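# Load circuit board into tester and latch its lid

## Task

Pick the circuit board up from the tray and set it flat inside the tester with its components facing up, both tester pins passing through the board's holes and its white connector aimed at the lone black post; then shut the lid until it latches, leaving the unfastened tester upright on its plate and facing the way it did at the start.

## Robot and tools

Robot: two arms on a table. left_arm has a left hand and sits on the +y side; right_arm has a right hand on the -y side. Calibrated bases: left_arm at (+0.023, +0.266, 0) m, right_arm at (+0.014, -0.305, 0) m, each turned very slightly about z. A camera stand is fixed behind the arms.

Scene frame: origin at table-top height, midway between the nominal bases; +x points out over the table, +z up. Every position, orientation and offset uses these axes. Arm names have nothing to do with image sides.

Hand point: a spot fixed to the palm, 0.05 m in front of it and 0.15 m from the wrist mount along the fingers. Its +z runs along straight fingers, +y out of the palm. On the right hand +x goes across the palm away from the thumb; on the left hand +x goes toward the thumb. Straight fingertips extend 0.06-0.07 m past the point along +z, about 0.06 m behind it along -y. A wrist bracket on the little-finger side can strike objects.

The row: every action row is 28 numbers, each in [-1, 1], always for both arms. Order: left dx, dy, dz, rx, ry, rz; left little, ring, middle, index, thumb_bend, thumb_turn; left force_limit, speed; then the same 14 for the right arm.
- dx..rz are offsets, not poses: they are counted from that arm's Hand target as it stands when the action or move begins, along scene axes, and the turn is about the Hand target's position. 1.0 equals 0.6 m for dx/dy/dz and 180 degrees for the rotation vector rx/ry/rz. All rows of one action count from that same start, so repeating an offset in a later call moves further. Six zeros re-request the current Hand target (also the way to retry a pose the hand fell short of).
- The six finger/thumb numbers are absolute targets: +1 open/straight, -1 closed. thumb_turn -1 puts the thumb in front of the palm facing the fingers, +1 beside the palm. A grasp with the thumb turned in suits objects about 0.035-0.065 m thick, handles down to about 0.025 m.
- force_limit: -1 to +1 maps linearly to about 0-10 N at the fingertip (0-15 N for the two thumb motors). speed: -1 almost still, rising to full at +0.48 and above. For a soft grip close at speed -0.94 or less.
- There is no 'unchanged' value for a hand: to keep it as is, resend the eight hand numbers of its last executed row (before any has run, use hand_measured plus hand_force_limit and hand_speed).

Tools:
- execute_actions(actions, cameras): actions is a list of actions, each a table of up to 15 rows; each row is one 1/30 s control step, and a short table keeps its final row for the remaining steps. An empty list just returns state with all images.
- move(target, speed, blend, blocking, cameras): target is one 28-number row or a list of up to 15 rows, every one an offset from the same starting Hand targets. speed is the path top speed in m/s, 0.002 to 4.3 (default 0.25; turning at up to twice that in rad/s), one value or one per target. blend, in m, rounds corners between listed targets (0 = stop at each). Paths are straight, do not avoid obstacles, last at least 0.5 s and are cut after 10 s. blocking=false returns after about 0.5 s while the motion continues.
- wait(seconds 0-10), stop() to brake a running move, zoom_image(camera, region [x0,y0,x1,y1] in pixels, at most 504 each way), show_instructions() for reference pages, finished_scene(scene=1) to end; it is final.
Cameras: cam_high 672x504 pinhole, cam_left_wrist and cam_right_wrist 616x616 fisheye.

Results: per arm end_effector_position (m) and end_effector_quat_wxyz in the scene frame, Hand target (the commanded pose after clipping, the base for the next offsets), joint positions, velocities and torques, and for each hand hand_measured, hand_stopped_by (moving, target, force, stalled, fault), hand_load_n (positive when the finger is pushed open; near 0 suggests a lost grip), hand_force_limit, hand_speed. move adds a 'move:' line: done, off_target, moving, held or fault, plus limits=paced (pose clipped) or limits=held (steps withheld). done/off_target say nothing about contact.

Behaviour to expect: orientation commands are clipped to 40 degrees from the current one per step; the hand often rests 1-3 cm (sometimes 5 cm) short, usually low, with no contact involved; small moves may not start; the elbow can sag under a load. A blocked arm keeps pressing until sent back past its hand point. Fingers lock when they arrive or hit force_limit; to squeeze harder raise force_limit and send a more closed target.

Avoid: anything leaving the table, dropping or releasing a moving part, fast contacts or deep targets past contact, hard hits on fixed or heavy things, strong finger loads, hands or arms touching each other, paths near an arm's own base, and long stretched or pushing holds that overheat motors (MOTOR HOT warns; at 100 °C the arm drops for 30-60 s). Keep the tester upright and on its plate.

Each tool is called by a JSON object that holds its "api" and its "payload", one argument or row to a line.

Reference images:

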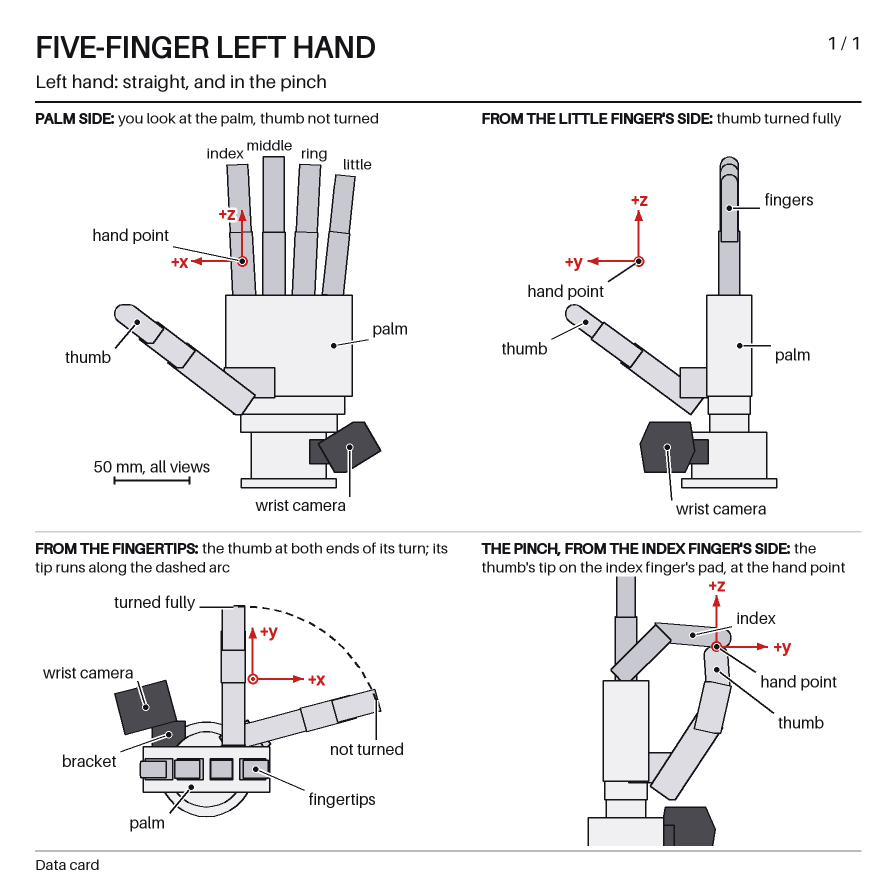

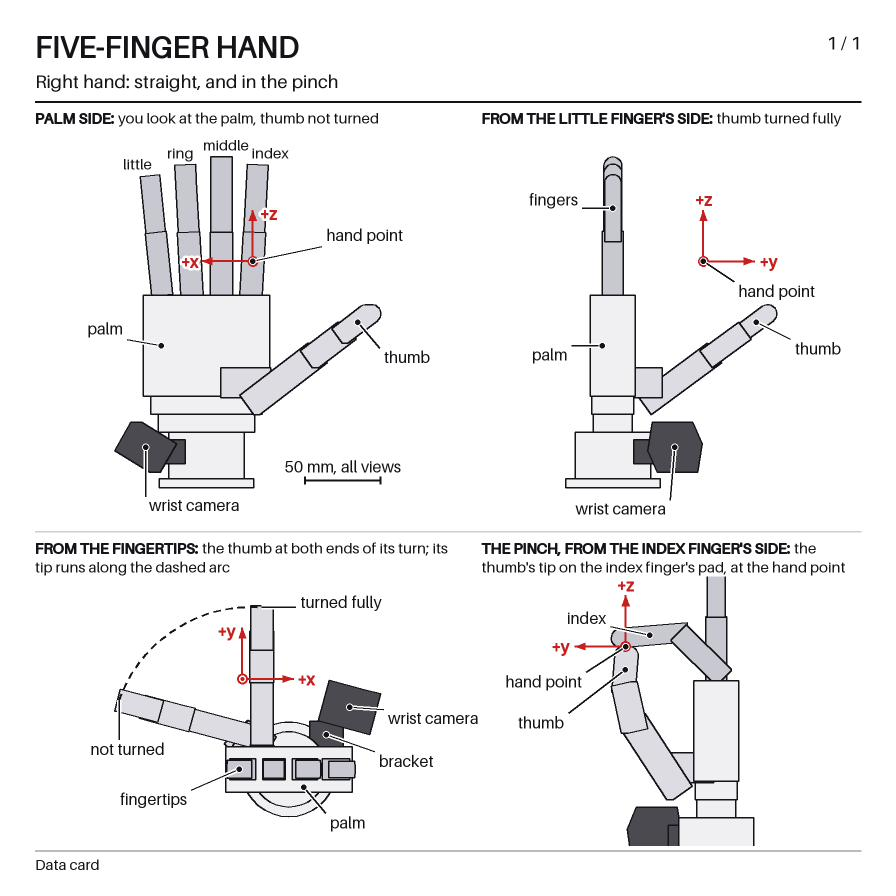

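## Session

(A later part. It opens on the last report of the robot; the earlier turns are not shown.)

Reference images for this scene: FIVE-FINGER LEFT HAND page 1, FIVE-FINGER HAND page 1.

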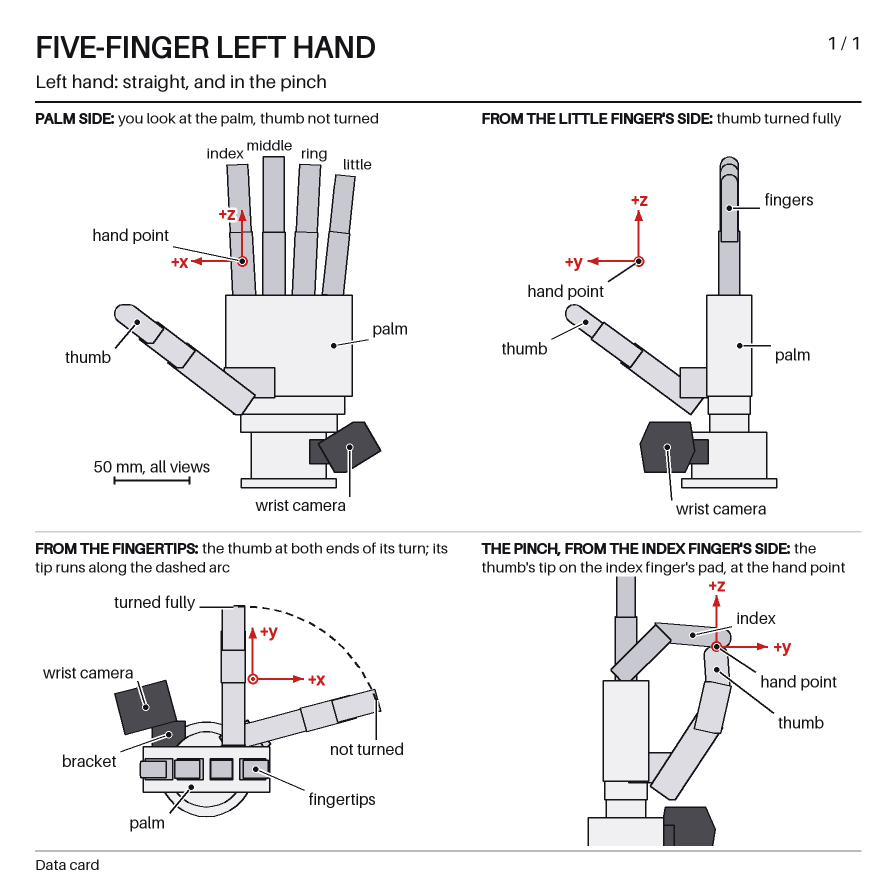

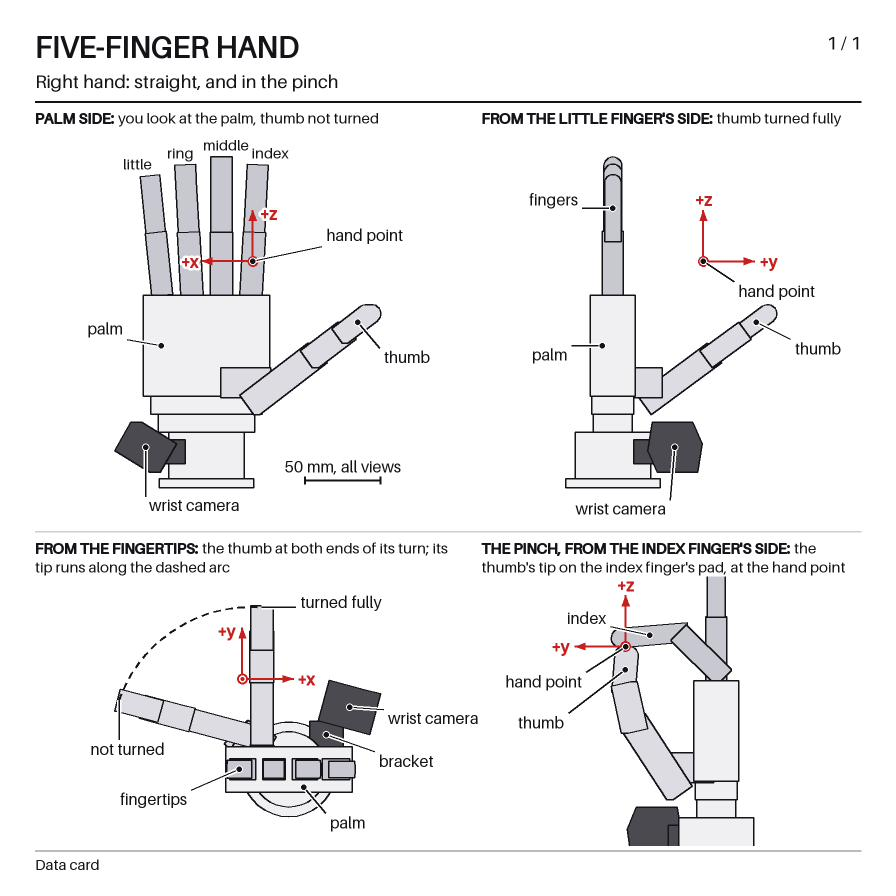

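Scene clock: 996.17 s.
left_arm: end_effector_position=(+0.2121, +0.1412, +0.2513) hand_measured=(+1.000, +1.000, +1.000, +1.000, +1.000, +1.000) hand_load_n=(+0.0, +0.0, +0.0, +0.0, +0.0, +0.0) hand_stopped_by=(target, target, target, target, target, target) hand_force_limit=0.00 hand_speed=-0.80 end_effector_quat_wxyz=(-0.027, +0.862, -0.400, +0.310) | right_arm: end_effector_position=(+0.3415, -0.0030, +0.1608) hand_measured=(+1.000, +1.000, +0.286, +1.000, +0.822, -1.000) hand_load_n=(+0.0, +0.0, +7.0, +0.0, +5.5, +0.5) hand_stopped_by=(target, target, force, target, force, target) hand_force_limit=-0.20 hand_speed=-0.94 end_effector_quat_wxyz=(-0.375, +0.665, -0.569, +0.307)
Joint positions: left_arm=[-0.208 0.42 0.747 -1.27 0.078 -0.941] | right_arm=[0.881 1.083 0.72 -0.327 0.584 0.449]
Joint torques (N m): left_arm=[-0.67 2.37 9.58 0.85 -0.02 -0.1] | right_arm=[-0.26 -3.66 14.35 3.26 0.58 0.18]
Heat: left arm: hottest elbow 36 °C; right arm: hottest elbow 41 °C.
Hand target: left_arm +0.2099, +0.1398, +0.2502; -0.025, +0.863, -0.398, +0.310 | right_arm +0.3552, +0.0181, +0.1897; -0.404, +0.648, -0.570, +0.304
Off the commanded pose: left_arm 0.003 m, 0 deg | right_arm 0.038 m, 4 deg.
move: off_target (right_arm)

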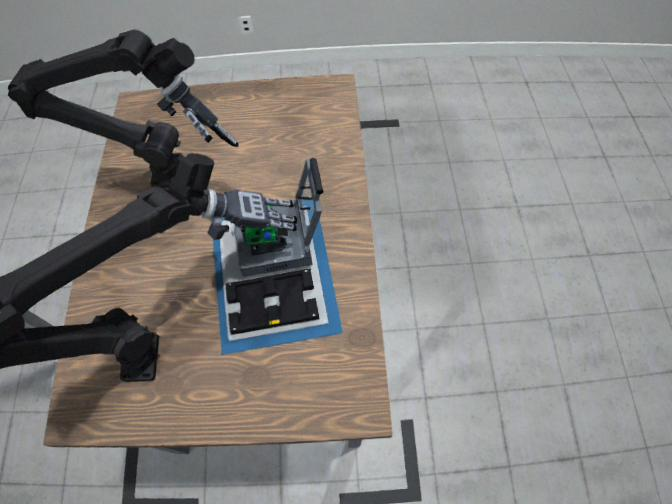

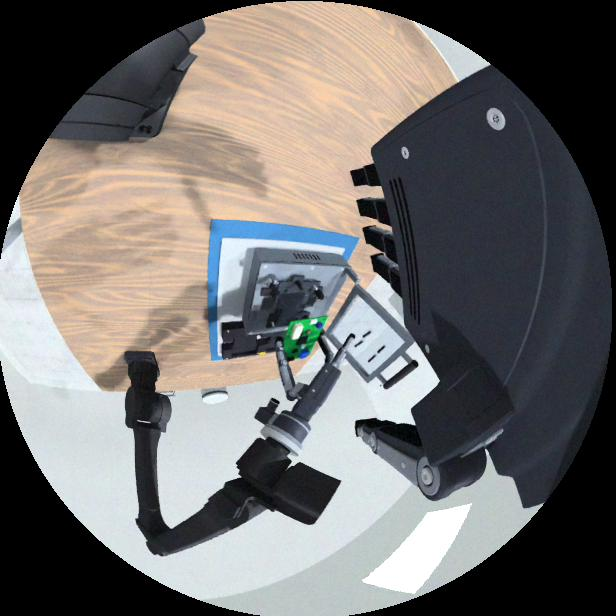

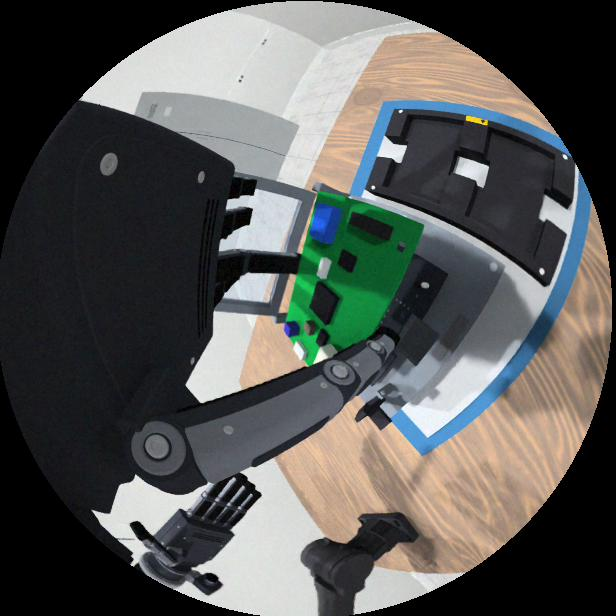

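{"api": "move", "payload": {
  "target": [
    [0,0,0,0,0,0,1,1,1,1,1,1,0,-0.8, -0.025,0,-0.07,0,0,0,1,1,0.1,1,0.65,-1,-0.2,-0.94],
    [0,0,0,0,0,0,1,1,1,1,1,1,0,-0.8, -0.030,0,-0.115,0,0,0,1,1,0.1,1,0.65,-1,-0.2,-0.94]
  ],
  "speed": 0.04,
  "blend": 0.01,
  "cameras": ["all"]
}}

{"api": "zoom_image", "payload": {
  "camera": "cam_right_wrist",
  "region": [350, 200, 510, 360]
}}

{"api": "zoom_image", "payload": {
  "camera": "cam_left_wrist",
  "region": [240, 240, 360, 370]
}}

Scene clock: 1020.60 s.
left_arm: end_effector_position=(+0.2121, +0.1412, +0.2513) hand_measured=(+1.000, +1.000, +1.000, +1.000, +1.000, +1.000) hand_load_n=(+0.0, +0.0, +0.0, +0.0, +0.0, +0.0) hand_stopped_by=(target, target, target, target, target, target) hand_force_limit=0.00 hand_speed=-0.80 end_effector_quat_wxyz=(-0.027, +0.862, -0.400, +0.310) | right_arm: end_effector_position=(+0.3393, +0.0152, +0.1255) hand_measured=(+1.000, +1.000, +0.286, +1.000, +0.822, -1.000) hand_load_n=(+0.0, +0.0, +7.5, +0.0, +6.0, +0.5) hand_stopped_by=(target, target, force, target, force, target) hand_force_limit=-0.20 hand_speed=-0.94 end_effector_quat_wxyz=(-0.402, +0.649, -0.569, +0.306)
Joint positions: left_arm=[-0.208 0.42 0.747 -1.27 0.078 -0.941] | right_arm=[0.922 1.155 0.638 -0.128 0.619 0.48]
Joint torques (N m): left_arm=[-0.56 2.37 9.59 0.88 -0.01 -0.1] | right_arm=[-0.44 -3.84 8.36 3.25 0.59 0.18]
Heat: left arm: hottest elbow 36 °C; right arm: hottest elbow 40 °C.
Hand target: left_arm +0.2099, +0.1398, +0.2502; -0.025, +0.863, -0.398, +0.310 | right_arm +0.3371, +0.0181, +0.1205; -0.404, +0.648, -0.570, +0.304
Off the commanded pose: left_arm 0.003 m, 0 deg | right_arm 0.006 m, 0 deg.
move: done

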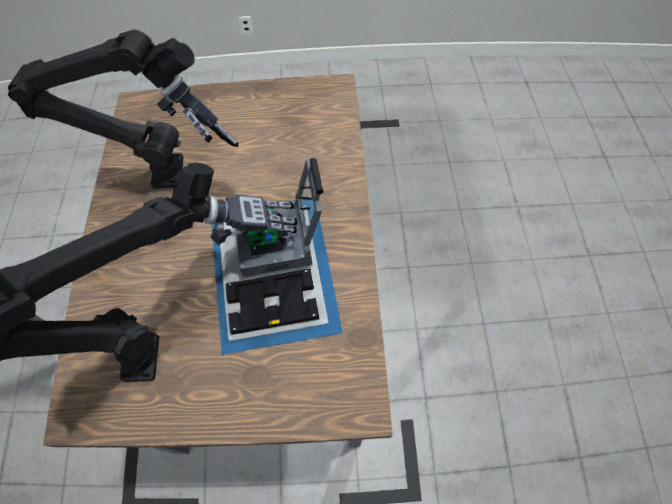

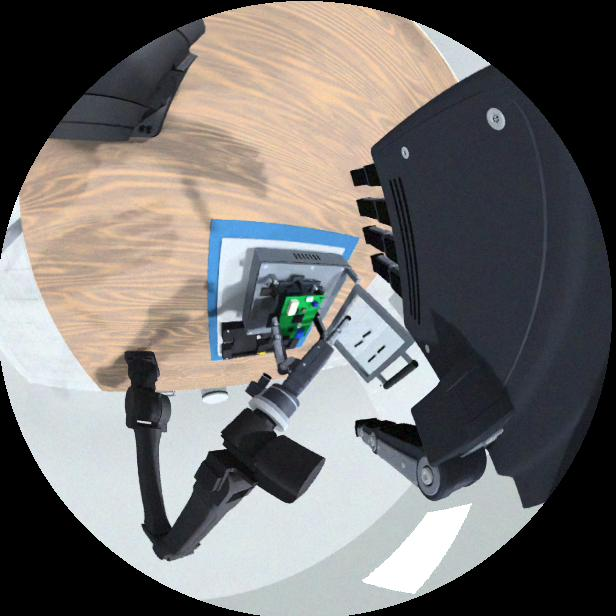

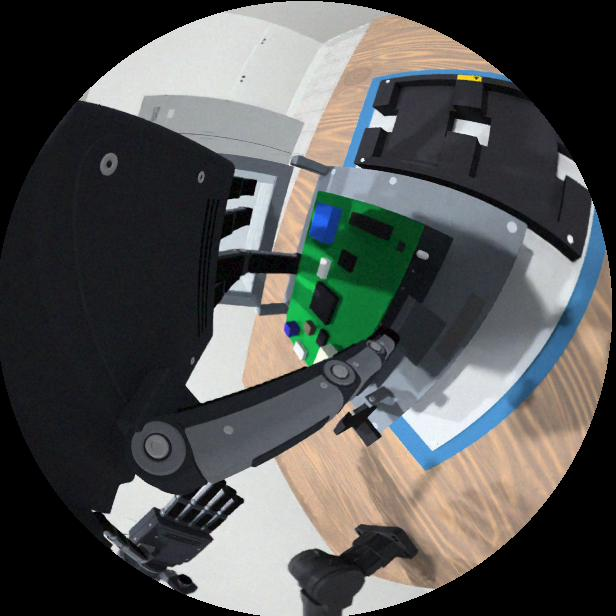

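Scaled by 3.150 from the camera's 616x616 image, which has a finer 880x880 frame.

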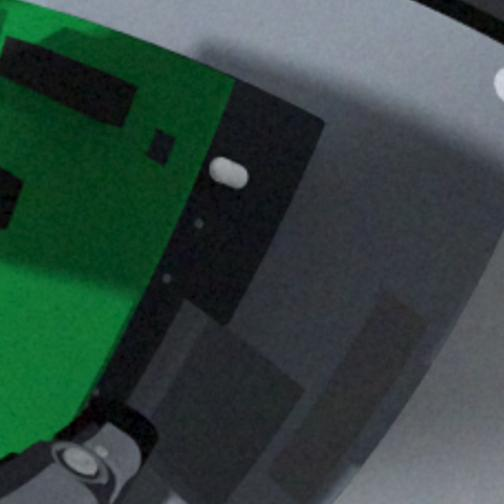

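Scaled by 3.877 from the camera's 616x616 image, which has a finer 880x880 frame.

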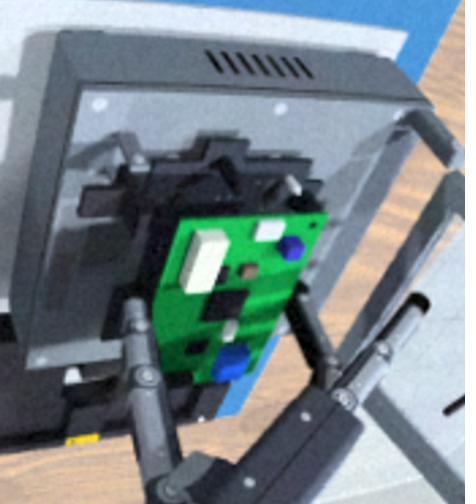

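{"api": "move", "payload": {
  "target": [0,0,0,0,0,0,1,1,1,1,1,1,0,-0.8, 0.003,-0.003,-0.034,0,0,0,1,1,0.1,1,0.65,-1,-0.2,-0.94],
  "speed": 0.04,
  "cameras": ["all"]
}}

{"api": "zoom_image", "payload": {
  "camera": "cam_right_wrist",
  "region": [350, 200, 510, 360]
}}

{"api": "zoom_image", "payload": {
  "camera": "cam_left_wrist",
  "region": [250, 250, 350, 350]
}}

Scene clock: 1080.97 s.
left_arm: end_effector_position=(+0.2121, +0.1412, +0.2513) hand_measured=(+1.000, +1.000, +1.000, +1.000, +1.000, +1.000) hand_load_n=(+0.0, +0.0, +0.0, +0.0, +0.0, +0.0) hand_stopped_by=(target, target, target, target, target, target) hand_force_limit=0.00 hand_speed=-0.80 end_effector_quat_wxyz=(-0.027, +0.862, -0.400, +0.310) | right_arm: end_effector_position=(+0.3398, +0.0157, +0.1059) hand_measured=(+1.000, +1.000, +0.286, +1.000, +0.822, -1.000) hand_load_n=(+0.0, +0.0, +7.0, +0.0, +5.5, +0.5) hand_stopped_by=(target, target, force, target, force, target) hand_force_limit=-0.20 hand_speed=-0.94 end_effector_quat_wxyz=(-0.404, +0.648, -0.569, +0.306)
Joint positions: left_arm=[-0.208 0.42 0.747 -1.27 0.078 -0.941] | right_arm=[0.922 1.193 0.604 -0.051 0.619 0.48]
Joint torques (N m): left_arm=[-0.44 2.37 9.57 0.84 -0.02 -0.1] | right_arm=[-0.67 -4.25 7.95 3.3 0.33 0.12]
Heat: left arm: hottest elbow 37 °C; right arm: hottest elbow 35 °C.
Hand target: left_arm +0.2099, +0.1398, +0.2502; -0.025, +0.863, -0.398, +0.310 | right_arm +0.3390, +0.0162, +0.1002; -0.404, +0.648, -0.570, +0.304
Off the commanded pose: left_arm 0.003 m, 0 deg | right_arm 0.006 m, 0 deg.
move: done

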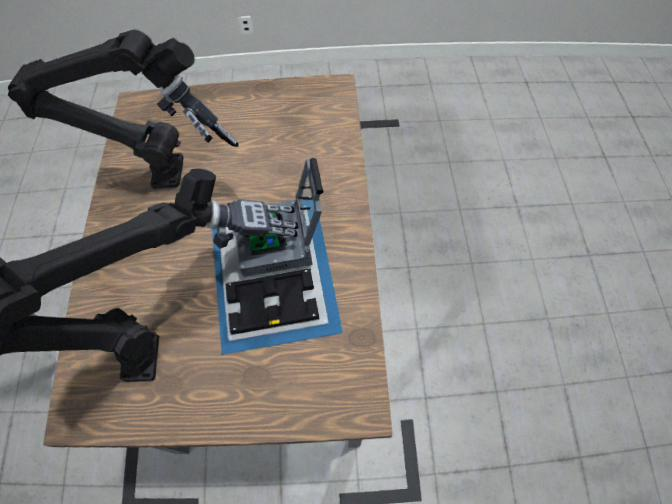

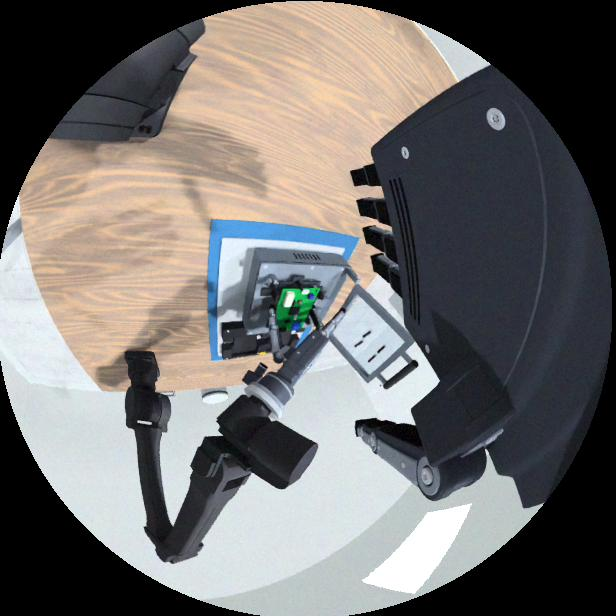

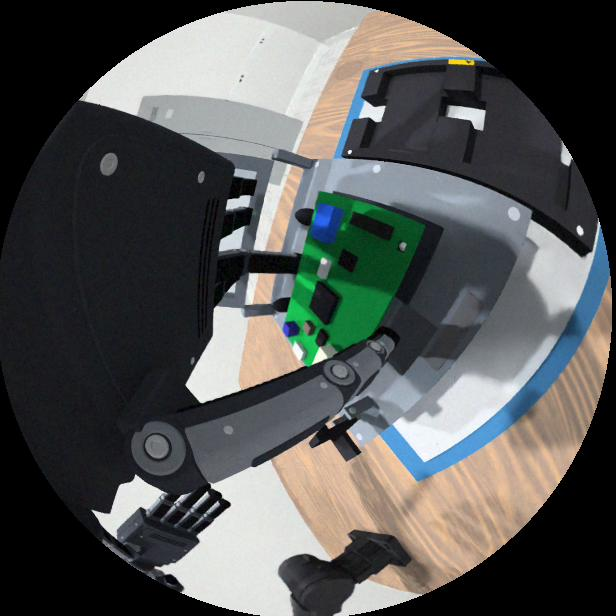

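Scaled by 3.150 from the camera's 616x616 image, which has a finer 880x880 frame.

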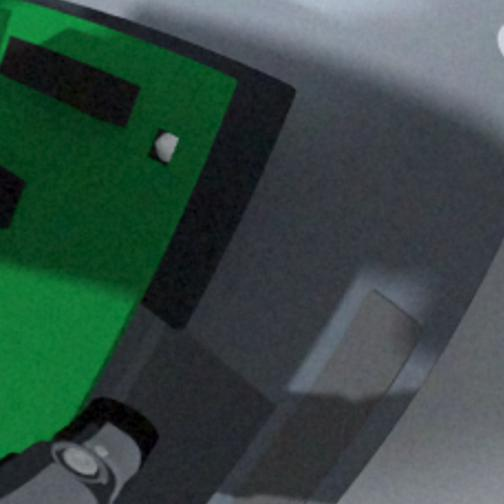

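Scaled by 5.040 from the camera's 616x616 image, which has a finer 880x880 frame.

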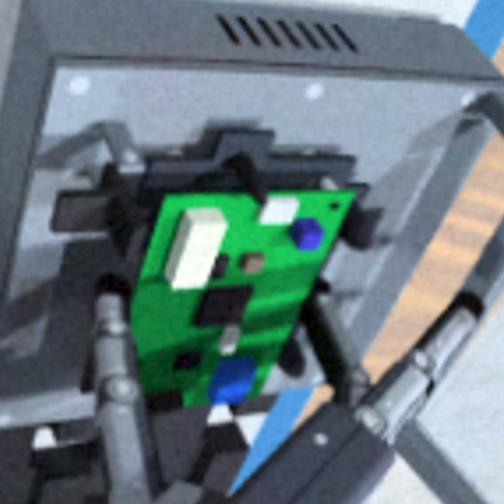

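{"api": "move", "payload": {
  "target": [0,0,0,0,0,0,1,1,1,1,1,1,0,-0.8, 0.010,0.005,-0.009,0,0,0,1,1,0.1,1,0.65,-1,-0.2,-0.94],
  "speed": 0.03,
  "cameras": ["cam_left_wrist","cam_right_wrist"]
}}

{"api": "zoom_image", "payload": {
  "camera": "cam_right_wrist",
  "region": [360, 200, 460, 300]
}}

{"api": "zoom_image", "payload": {
  "camera": "cam_left_wrist",
  "region": [250, 250, 350, 350]
}}

Scene clock: 1097.13 s.
left_arm: end_effector_position=(+0.2121, +0.1412, +0.2513) hand_measured=(+1.000, +1.000, +1.000, +1.000, +1.000, +1.000) hand_load_n=(+0.0, +0.0, +0.0, +0.0, +0.0, +0.0) hand_stopped_by=(target, target, target, target, target, target) hand_force_limit=0.00 hand_speed=-0.80 end_effector_quat_wxyz=(-0.027, +0.862, -0.400, +0.310) | right_arm: end_effector_position=(+0.3425, +0.0197, +0.0993) hand_measured=(+1.000, +1.000, +0.286, +1.000, +0.822, -1.000) hand_load_n=(+0.0, +0.0, +0.5, +0.0, +0.5, +0.0) hand_stopped_by=(target, target, force, target, force, target) hand_force_limit=-0.20 hand_speed=-0.94 end_effector_quat_wxyz=(-0.404, +0.648, -0.569, +0.304)
Joint positions: left_arm=[-0.208 0.42 0.747 -1.27 0.078 -0.941] | right_arm=[0.921 1.221 0.604 -0.022 0.614 0.48]
Joint torques (N m): left_arm=[-0.62 2.43 9.58 0.85 -0.02 -0.1] | right_arm=[-0.97 -4.13 8.32 3.37 0.22 0.03]
Heat: left arm: hottest elbow 37 °C; right arm: hottest elbow 34 °C.
Hand target: left_arm +0.2099, +0.1398, +0.2502; -0.025, +0.863, -0.398, +0.310 | right_arm +0.3449, +0.0193, +0.0948; -0.404, +0.648, -0.570, +0.304
Off the commanded pose: left_arm 0.003 m, 0 deg | right_arm 0.005 m, 0 deg.
move: done
Images, in order (width x height): cam_left_wrist 616x616, cam_right_wrist 616x616.

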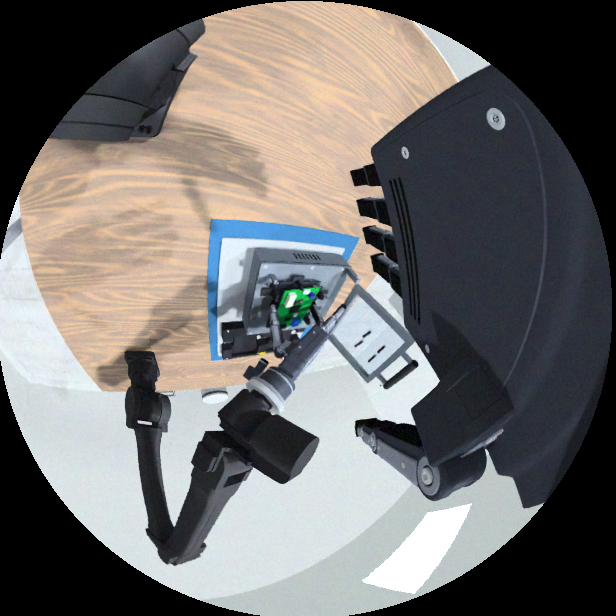

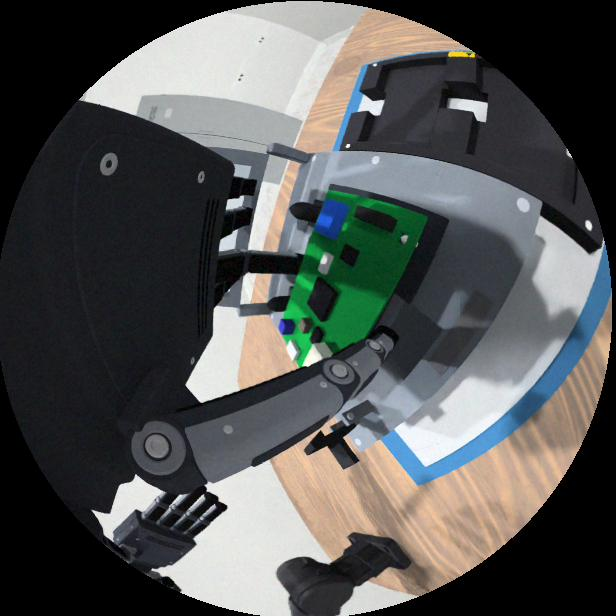

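Scaled by 5.040 from the camera's 616x616 image, which has a finer 880x880 frame.

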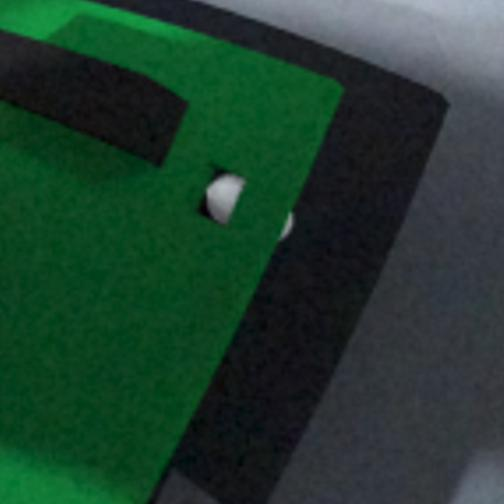

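Scaled by 5.040 from the camera's 616x616 image, which has a finer 880x880 frame.

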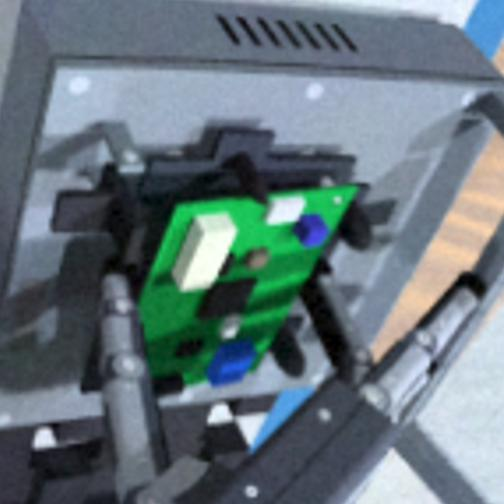

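{"api": "zoom_image", "payload": {
  "camera": "cam_left_wrist",
  "region": [270, 275, 330, 335]
}}

{"api": "zoom_image", "payload": {
  "camera": "cam_right_wrist",
  "region": [270, 180, 450, 370]
}}

Scaled by 8.400 from the camera's 616x616 image, which has a finer 880x880 frame.

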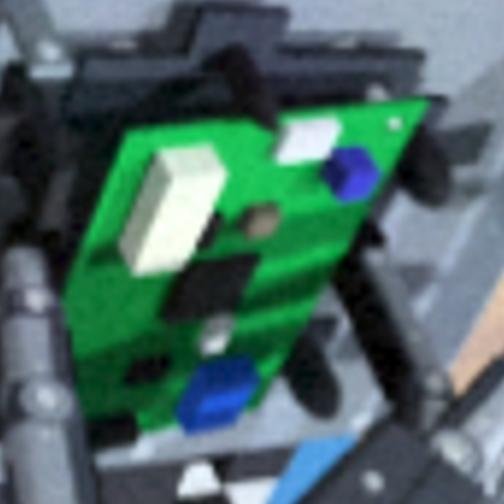

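Scaled by 2.653 from the camera's 616x616 image, which has a finer 880x880 frame.

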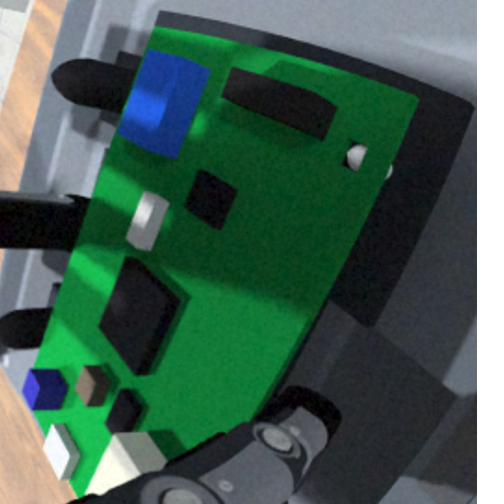

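{"api": "execute_actions", "payload": {
  "actions": [
    [[0,0,0,0,0,0,1,1,1,1,1,1,0,-0.8, 0,0,0,0,0,0,1,1,0.305,1,0.84,-1,-0.2,-0.94]]
  ],
  "cameras": ["cam_left_wrist","cam_right_wrist"]
}}

{"api": "zoom_image", "payload": {
  "camera": "cam_left_wrist",
  "region": [270, 275, 330, 335]
}}

{"api": "zoom_image", "payload": {
  "camera": "cam_right_wrist",
  "region": [270, 180, 450, 370]
}}

Scene clock: 1135.33 s.
left_arm: end_effector_position=(+0.2121, +0.1412, +0.2513) hand_measured=(+1.000, +1.000, +1.000, +1.000, +1.000, +1.000) hand_load_n=(+0.0, +0.0, +0.0, +0.0, +0.0, +0.0) hand_stopped_by=(target, target, target, target, target, target) hand_force_limit=0.00 hand_speed=-0.80 end_effector_quat_wxyz=(-0.027, +0.862, -0.400, +0.310) | right_arm: end_effector_position=(+0.3424, +0.0200, +0.0993) hand_measured=(+1.000, +1.000, +0.306, +1.000, +0.840, -1.000) hand_load_n=(+0.0, +0.0, -0.5, +0.0, +0.5, +0.0) hand_stopped_by=(target, target, target, target, target, target) hand_force_limit=-0.20 hand_speed=-0.94 end_effector_quat_wxyz=(-0.405, +0.648, -0.569, +0.304)
Joint positions: left_arm=[-0.208 0.42 0.747 -1.27 0.078 -0.941] | right_arm=[0.921 1.221 0.604 -0.022 0.613 0.48]
Joint torques (N m): left_arm=[-0.56 2.37 9.57 0.88 -0.03 -0.1] | right_arm=[-1.2 -4.25 8.25 3.34 0.28 0.05]
Heat: left arm: hottest elbow 37 °C; right arm: hottest elbow 33 °C.
Hand target: left_arm +0.2099, +0.1398, +0.2502; -0.025, +0.863, -0.398, +0.310 | right_arm +0.3449, +0.0193, +0.0949; -0.404, +0.648, -0.570, +0.304
Off the commanded pose: left_arm 0.003 m, 0 deg | right_arm 0.005 m, 0 deg.
Images, in order (width x height): cam_left_wrist 616x616, cam_right_wrist 616x616.

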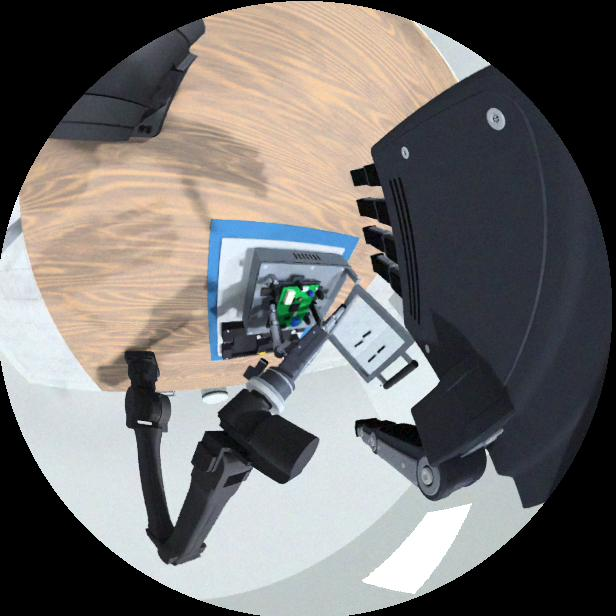

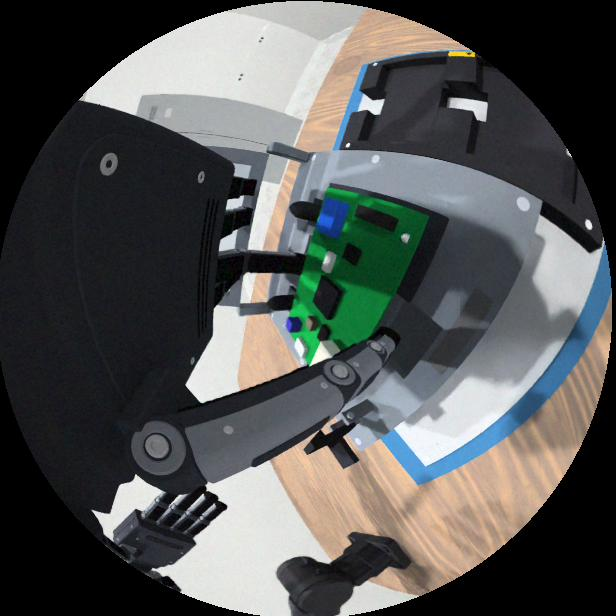

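Scaled by 8.400 from the camera's 616x616 image, which has a finer 880x880 frame.

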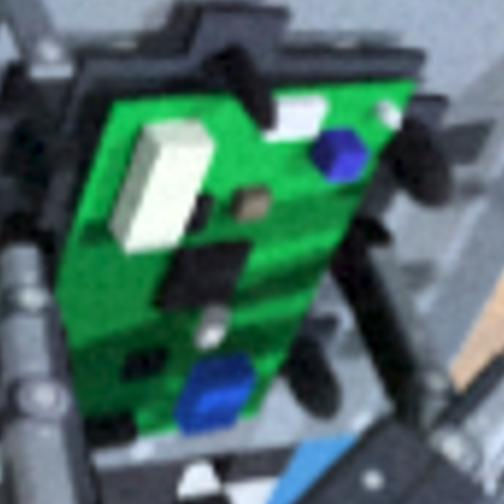

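Scaled by 2.653 from the camera's 616x616 image, which has a finer 880x880 frame.

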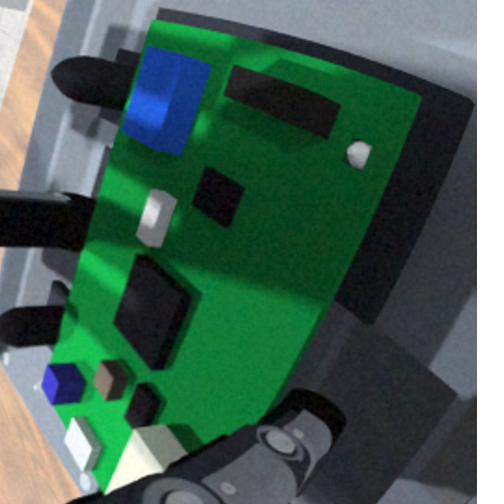

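{"api": "zoom_image", "payload": {
  "camera": "cam_right_wrist",
  "region": [380, 210, 440, 270]
}}

{"api": "zoom_image", "payload": {
  "camera": "cam_left_wrist",
  "region": [270, 300, 320, 340]
}}

Scaled by 8.400 from the camera's 616x616 image, which has a finer 880x880 frame.

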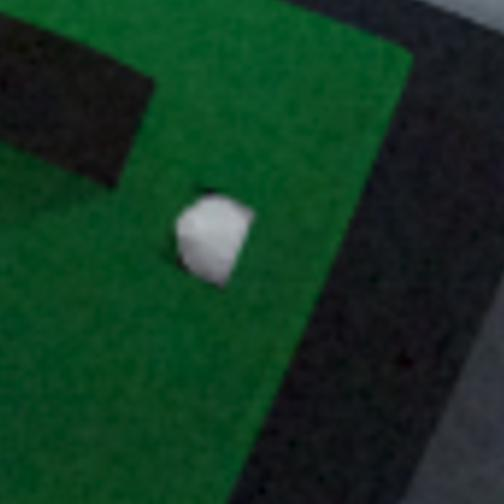

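Scaled by 10.080 from the camera's 616x616 image, which has a finer 880x880 frame.

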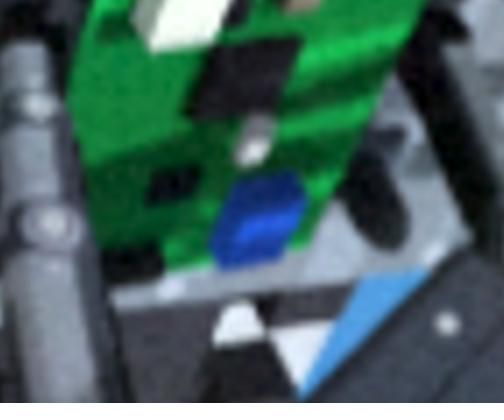

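{"api": "execute_actions", "payload": {
  "actions": [
    [[0,0,0,0,0,0,1,1,1,1,1,1,0,-0.8, 0,0,0,0,0,0,1,1,0.35,1,0.87,-1,-0.2,-0.94]]
  ],
  "cameras": ["cam_left_wrist","cam_right_wrist"]
}}

{"api": "zoom_image", "payload": {
  "camera": "cam_left_wrist",
  "region": [270, 275, 330, 335]
}}

{"api": "zoom_image", "payload": {
  "camera": "cam_right_wrist",
  "region": [270, 180, 450, 370]
}}

Scene clock: 1143.70 s.
left_arm: end_effector_position=(+0.2121, +0.1412, +0.2513) hand_measured=(+1.000, +1.000, +1.000, +1.000, +1.000, +1.000) hand_load_n=(+0.0, +0.0, +0.0, +0.0, +0.0, +0.0) hand_stopped_by=(target, target, target, target, target, target) hand_force_limit=0.00 hand_speed=-0.80 end_effector_quat_wxyz=(-0.027, +0.862, -0.400, +0.310) | right_arm: end_effector_position=(+0.3426, +0.0202, +0.0996) hand_measured=(+1.000, +1.000, +0.350, +1.000, +0.870, -1.000) hand_load_n=(+0.0, +0.0, +0.0, +0.0, +0.0, +0.0) hand_stopped_by=(target, target, target, target, target, target) hand_force_limit=-0.20 hand_speed=-0.94 end_effector_quat_wxyz=(-0.405, +0.648, -0.569, +0.304)
Joint positions: left_arm=[-0.208 0.42 0.747 -1.27 0.078 -0.941] | right_arm=[0.921 1.221 0.604 -0.02 0.613 0.48]
Joint torques (N m): left_arm=[-0.56 2.2 9.55 0.87 -0.02 -0.09] | right_arm=[-1.08 -4.13 8.31 3.33 0.25 0.05]
Heat: left arm: hottest elbow 37 °C; right arm: hottest elbow 33 °C.
Hand target: left_arm +0.2099, +0.1398, +0.2502; -0.025, +0.863, -0.398, +0.310 | right_arm +0.3449, +0.0193, +0.0949; -0.404, +0.648, -0.570, +0.304
Off the commanded pose: left_arm 0.003 m, 0 deg | right_arm 0.005 m, 0 deg.
Images, in order (width x height): cam_left_wrist 616x616, cam_right_wrist 616x616.

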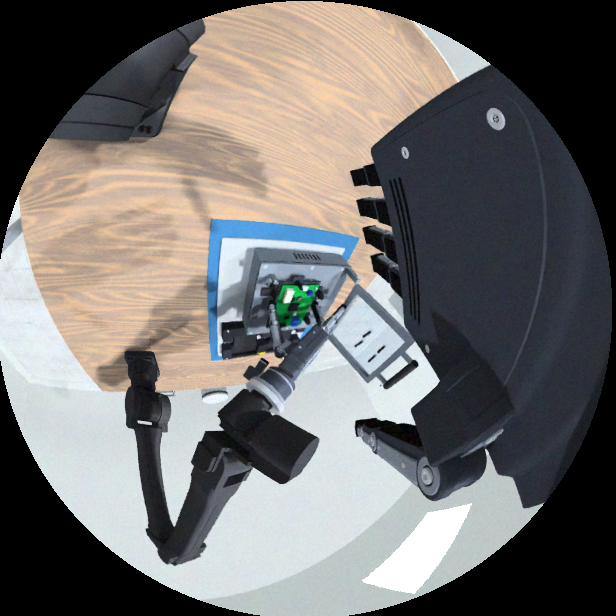

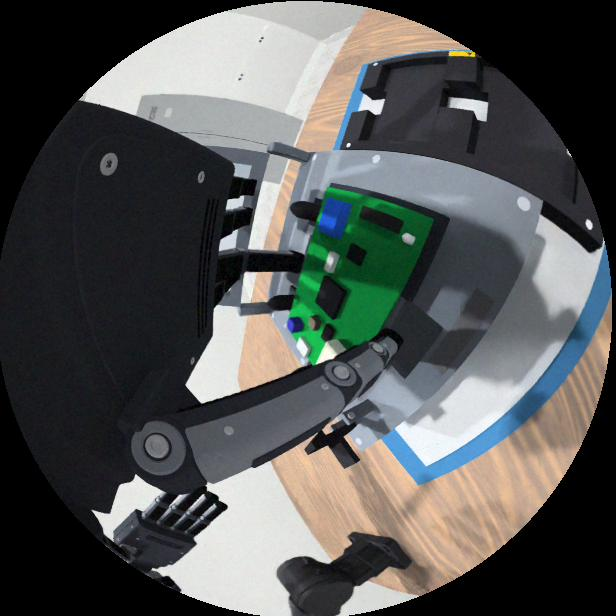

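Scaled by 8.400 from the camera's 616x616 image, which has a finer 880x880 frame.

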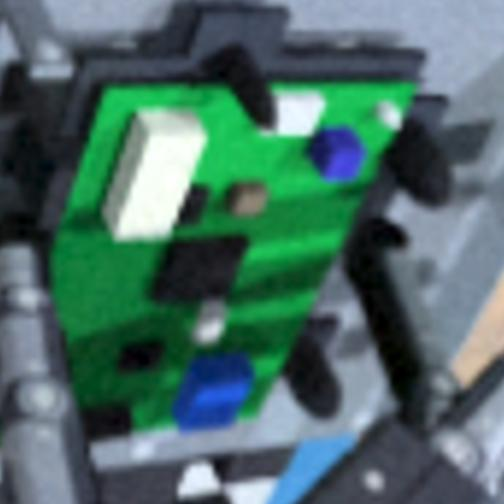

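Scaled by 2.653 from the camera's 616x616 image, which has a finer 880x880 frame.

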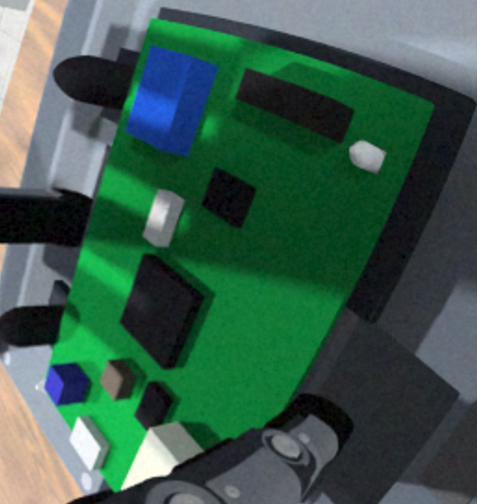

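{"api": "execute_actions", "payload": {
  "actions": [
    [[0,0,0,0,0,0,1,1,1,1,1,1,0,-0.8, 0,0,0,0,0,0,1,1,0.45,1,1.0,-1,-0.2,-0.8]]
  ]
}}

{"api": "move", "payload": {
  "target": [
    [0,0,0,0,0,0,1,1,1,1,1,1,0,-0.8, 0.0375,0.012,0.055,0,0,0,1,1,0.45,1,1.0,-1,-0.2,-0.8],
    [0,0,0,0,0,0,1,1,1,1,1,1,0,-0.8, 0.0375,0.012,0.10,0,0,0,1,1,0.45,1,1.0,-1,-0.2,-0.8]
  ],
  "speed": 0.03,
  "cameras": ["all"]
}}

{"api": "zoom_image", "payload": {
  "camera": "cam_left_wrist",
  "region": [250, 250, 350, 350]
}}

{"api": "zoom_image", "payload": {
  "camera": "cam_right_wrist",
  "region": [270, 180, 450, 370]
}}

Scene clock: 1155.00 s.
left_arm: end_effector_position=(+0.2121, +0.1412, +0.2513) hand_measured=(+1.000, +1.000, +1.000, +1.000, +1.000, +1.000) hand_load_n=(+0.0, +0.0, -0.5, +0.0, +0.0, +0.0) hand_stopped_by=(target, target, target, target, target, target) hand_force_limit=0.00 hand_speed=-0.80 end_effector_quat_wxyz=(-0.027, +0.862, -0.400, +0.310) | right_arm: end_effector_position=(+0.3426, +0.0202, +0.0996) hand_measured=(+1.000, +1.000, +0.450, +1.000, +1.000, -1.000) hand_load_n=(+0.0, +0.0, +0.0, +0.0, +0.0, +0.0) hand_stopped_by=(target, target, target, target, target, target) hand_force_limit=-0.20 hand_speed=-0.80 end_effector_quat_wxyz=(-0.405, +0.648, -0.569, +0.304)
Joint positions: left_arm=[-0.208 0.42 0.747 -1.27 0.078 -0.941] | right_arm=[0.921 1.221 0.604 -0.02 0.613 0.48]
Joint torques (N m): left_arm=[-0.56 2.49 9.59 0.9 -0.02 -0.1] | right_arm=[-0.91 -4.31 8.21 3.28 0.28 0.04]
Heat: left arm: hottest elbow 37 °C; right arm: hottest elbow 33 °C.
Hand target: left_arm +0.2099, +0.1398, +0.2502; -0.025, +0.863, -0.398, +0.310 | right_arm +0.3449, +0.0193, +0.0949; -0.404, +0.648, -0.570, +0.304
Off the commanded pose: left_arm 0.003 m, 0 deg | right_arm 0.005 m, 0 deg.

Scene clock: 1157.97 s.
left_arm: end_effector_position=(+0.2121, +0.1412, +0.2513) hand_measured=(+1.000, +1.000, +1.000, +1.000, +1.000, +1.000) hand_load_n=(+0.0, +0.0, +0.0, +0.0, +0.0, +0.0) hand_stopped_by=(target, target, target, target, target, target) hand_force_limit=0.00 hand_speed=-0.80 end_effector_quat_wxyz=(-0.027, +0.862, -0.400, +0.310) | right_arm: end_effector_position=(+0.3540, +0.0158, +0.1286) hand_measured=(+1.000, +1.000, +0.450, +1.000, +1.000, -1.000) hand_load_n=(+0.0, +0.0, +0.0, +0.0, +0.0, +0.0) hand_stopped_by=(target, target, target, target, target, target) hand_force_limit=-0.20 hand_speed=-0.80 end_effector_quat_wxyz=(-0.387, +0.658, -0.571, +0.303)
Joint positions: left_arm=[-0.208 0.42 0.747 -1.27 0.078 -0.941] | right_arm=[0.884 1.187 0.69 -0.172 0.583 0.46]
Joint torques (N m): left_arm=[-0.5 2.26 9.59 0.88 -0.02 -0.1] | right_arm=[-1.67 -5.36 13.34 2.22 0.23 -0.04]
Heat: left arm: hottest elbow 37 °C; right arm: hottest elbow 34 °C.
Hand target: left_arm +0.2099, +0.1398, +0.2502; -0.025, +0.863, -0.398, +0.310 | right_arm +0.3675, +0.0265, +0.1548; -0.404, +0.648, -0.570, +0.304
Off the commanded pose: left_arm 0.003 m, 0 deg | right_arm 0.031 m, 2 deg.
move: off_target (right_arm)

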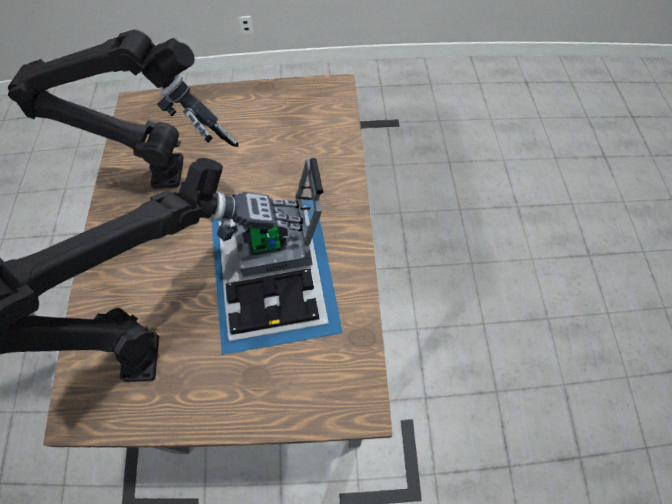

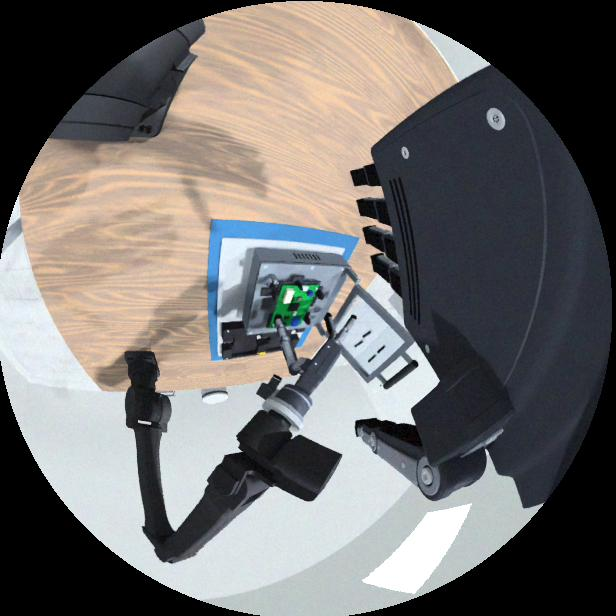

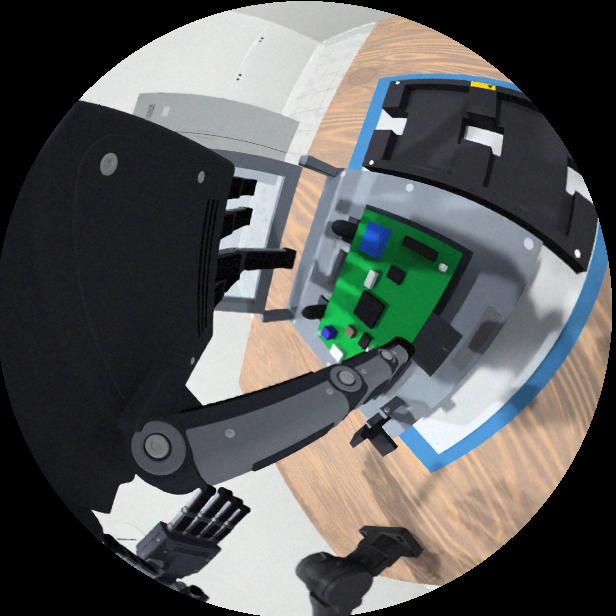

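Scaled by 5.040 from the camera's 616x616 image, which has a finer 880x880 frame.

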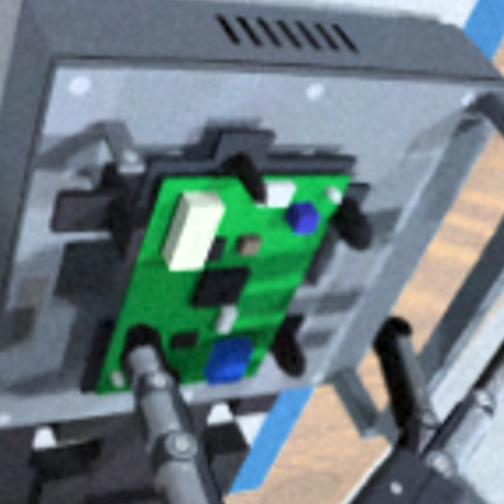

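Scaled by 2.653 from the camera's 616x616 image, which has a finer 880x880 frame.

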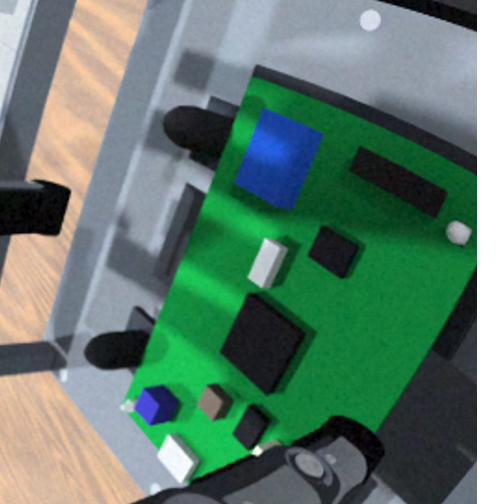

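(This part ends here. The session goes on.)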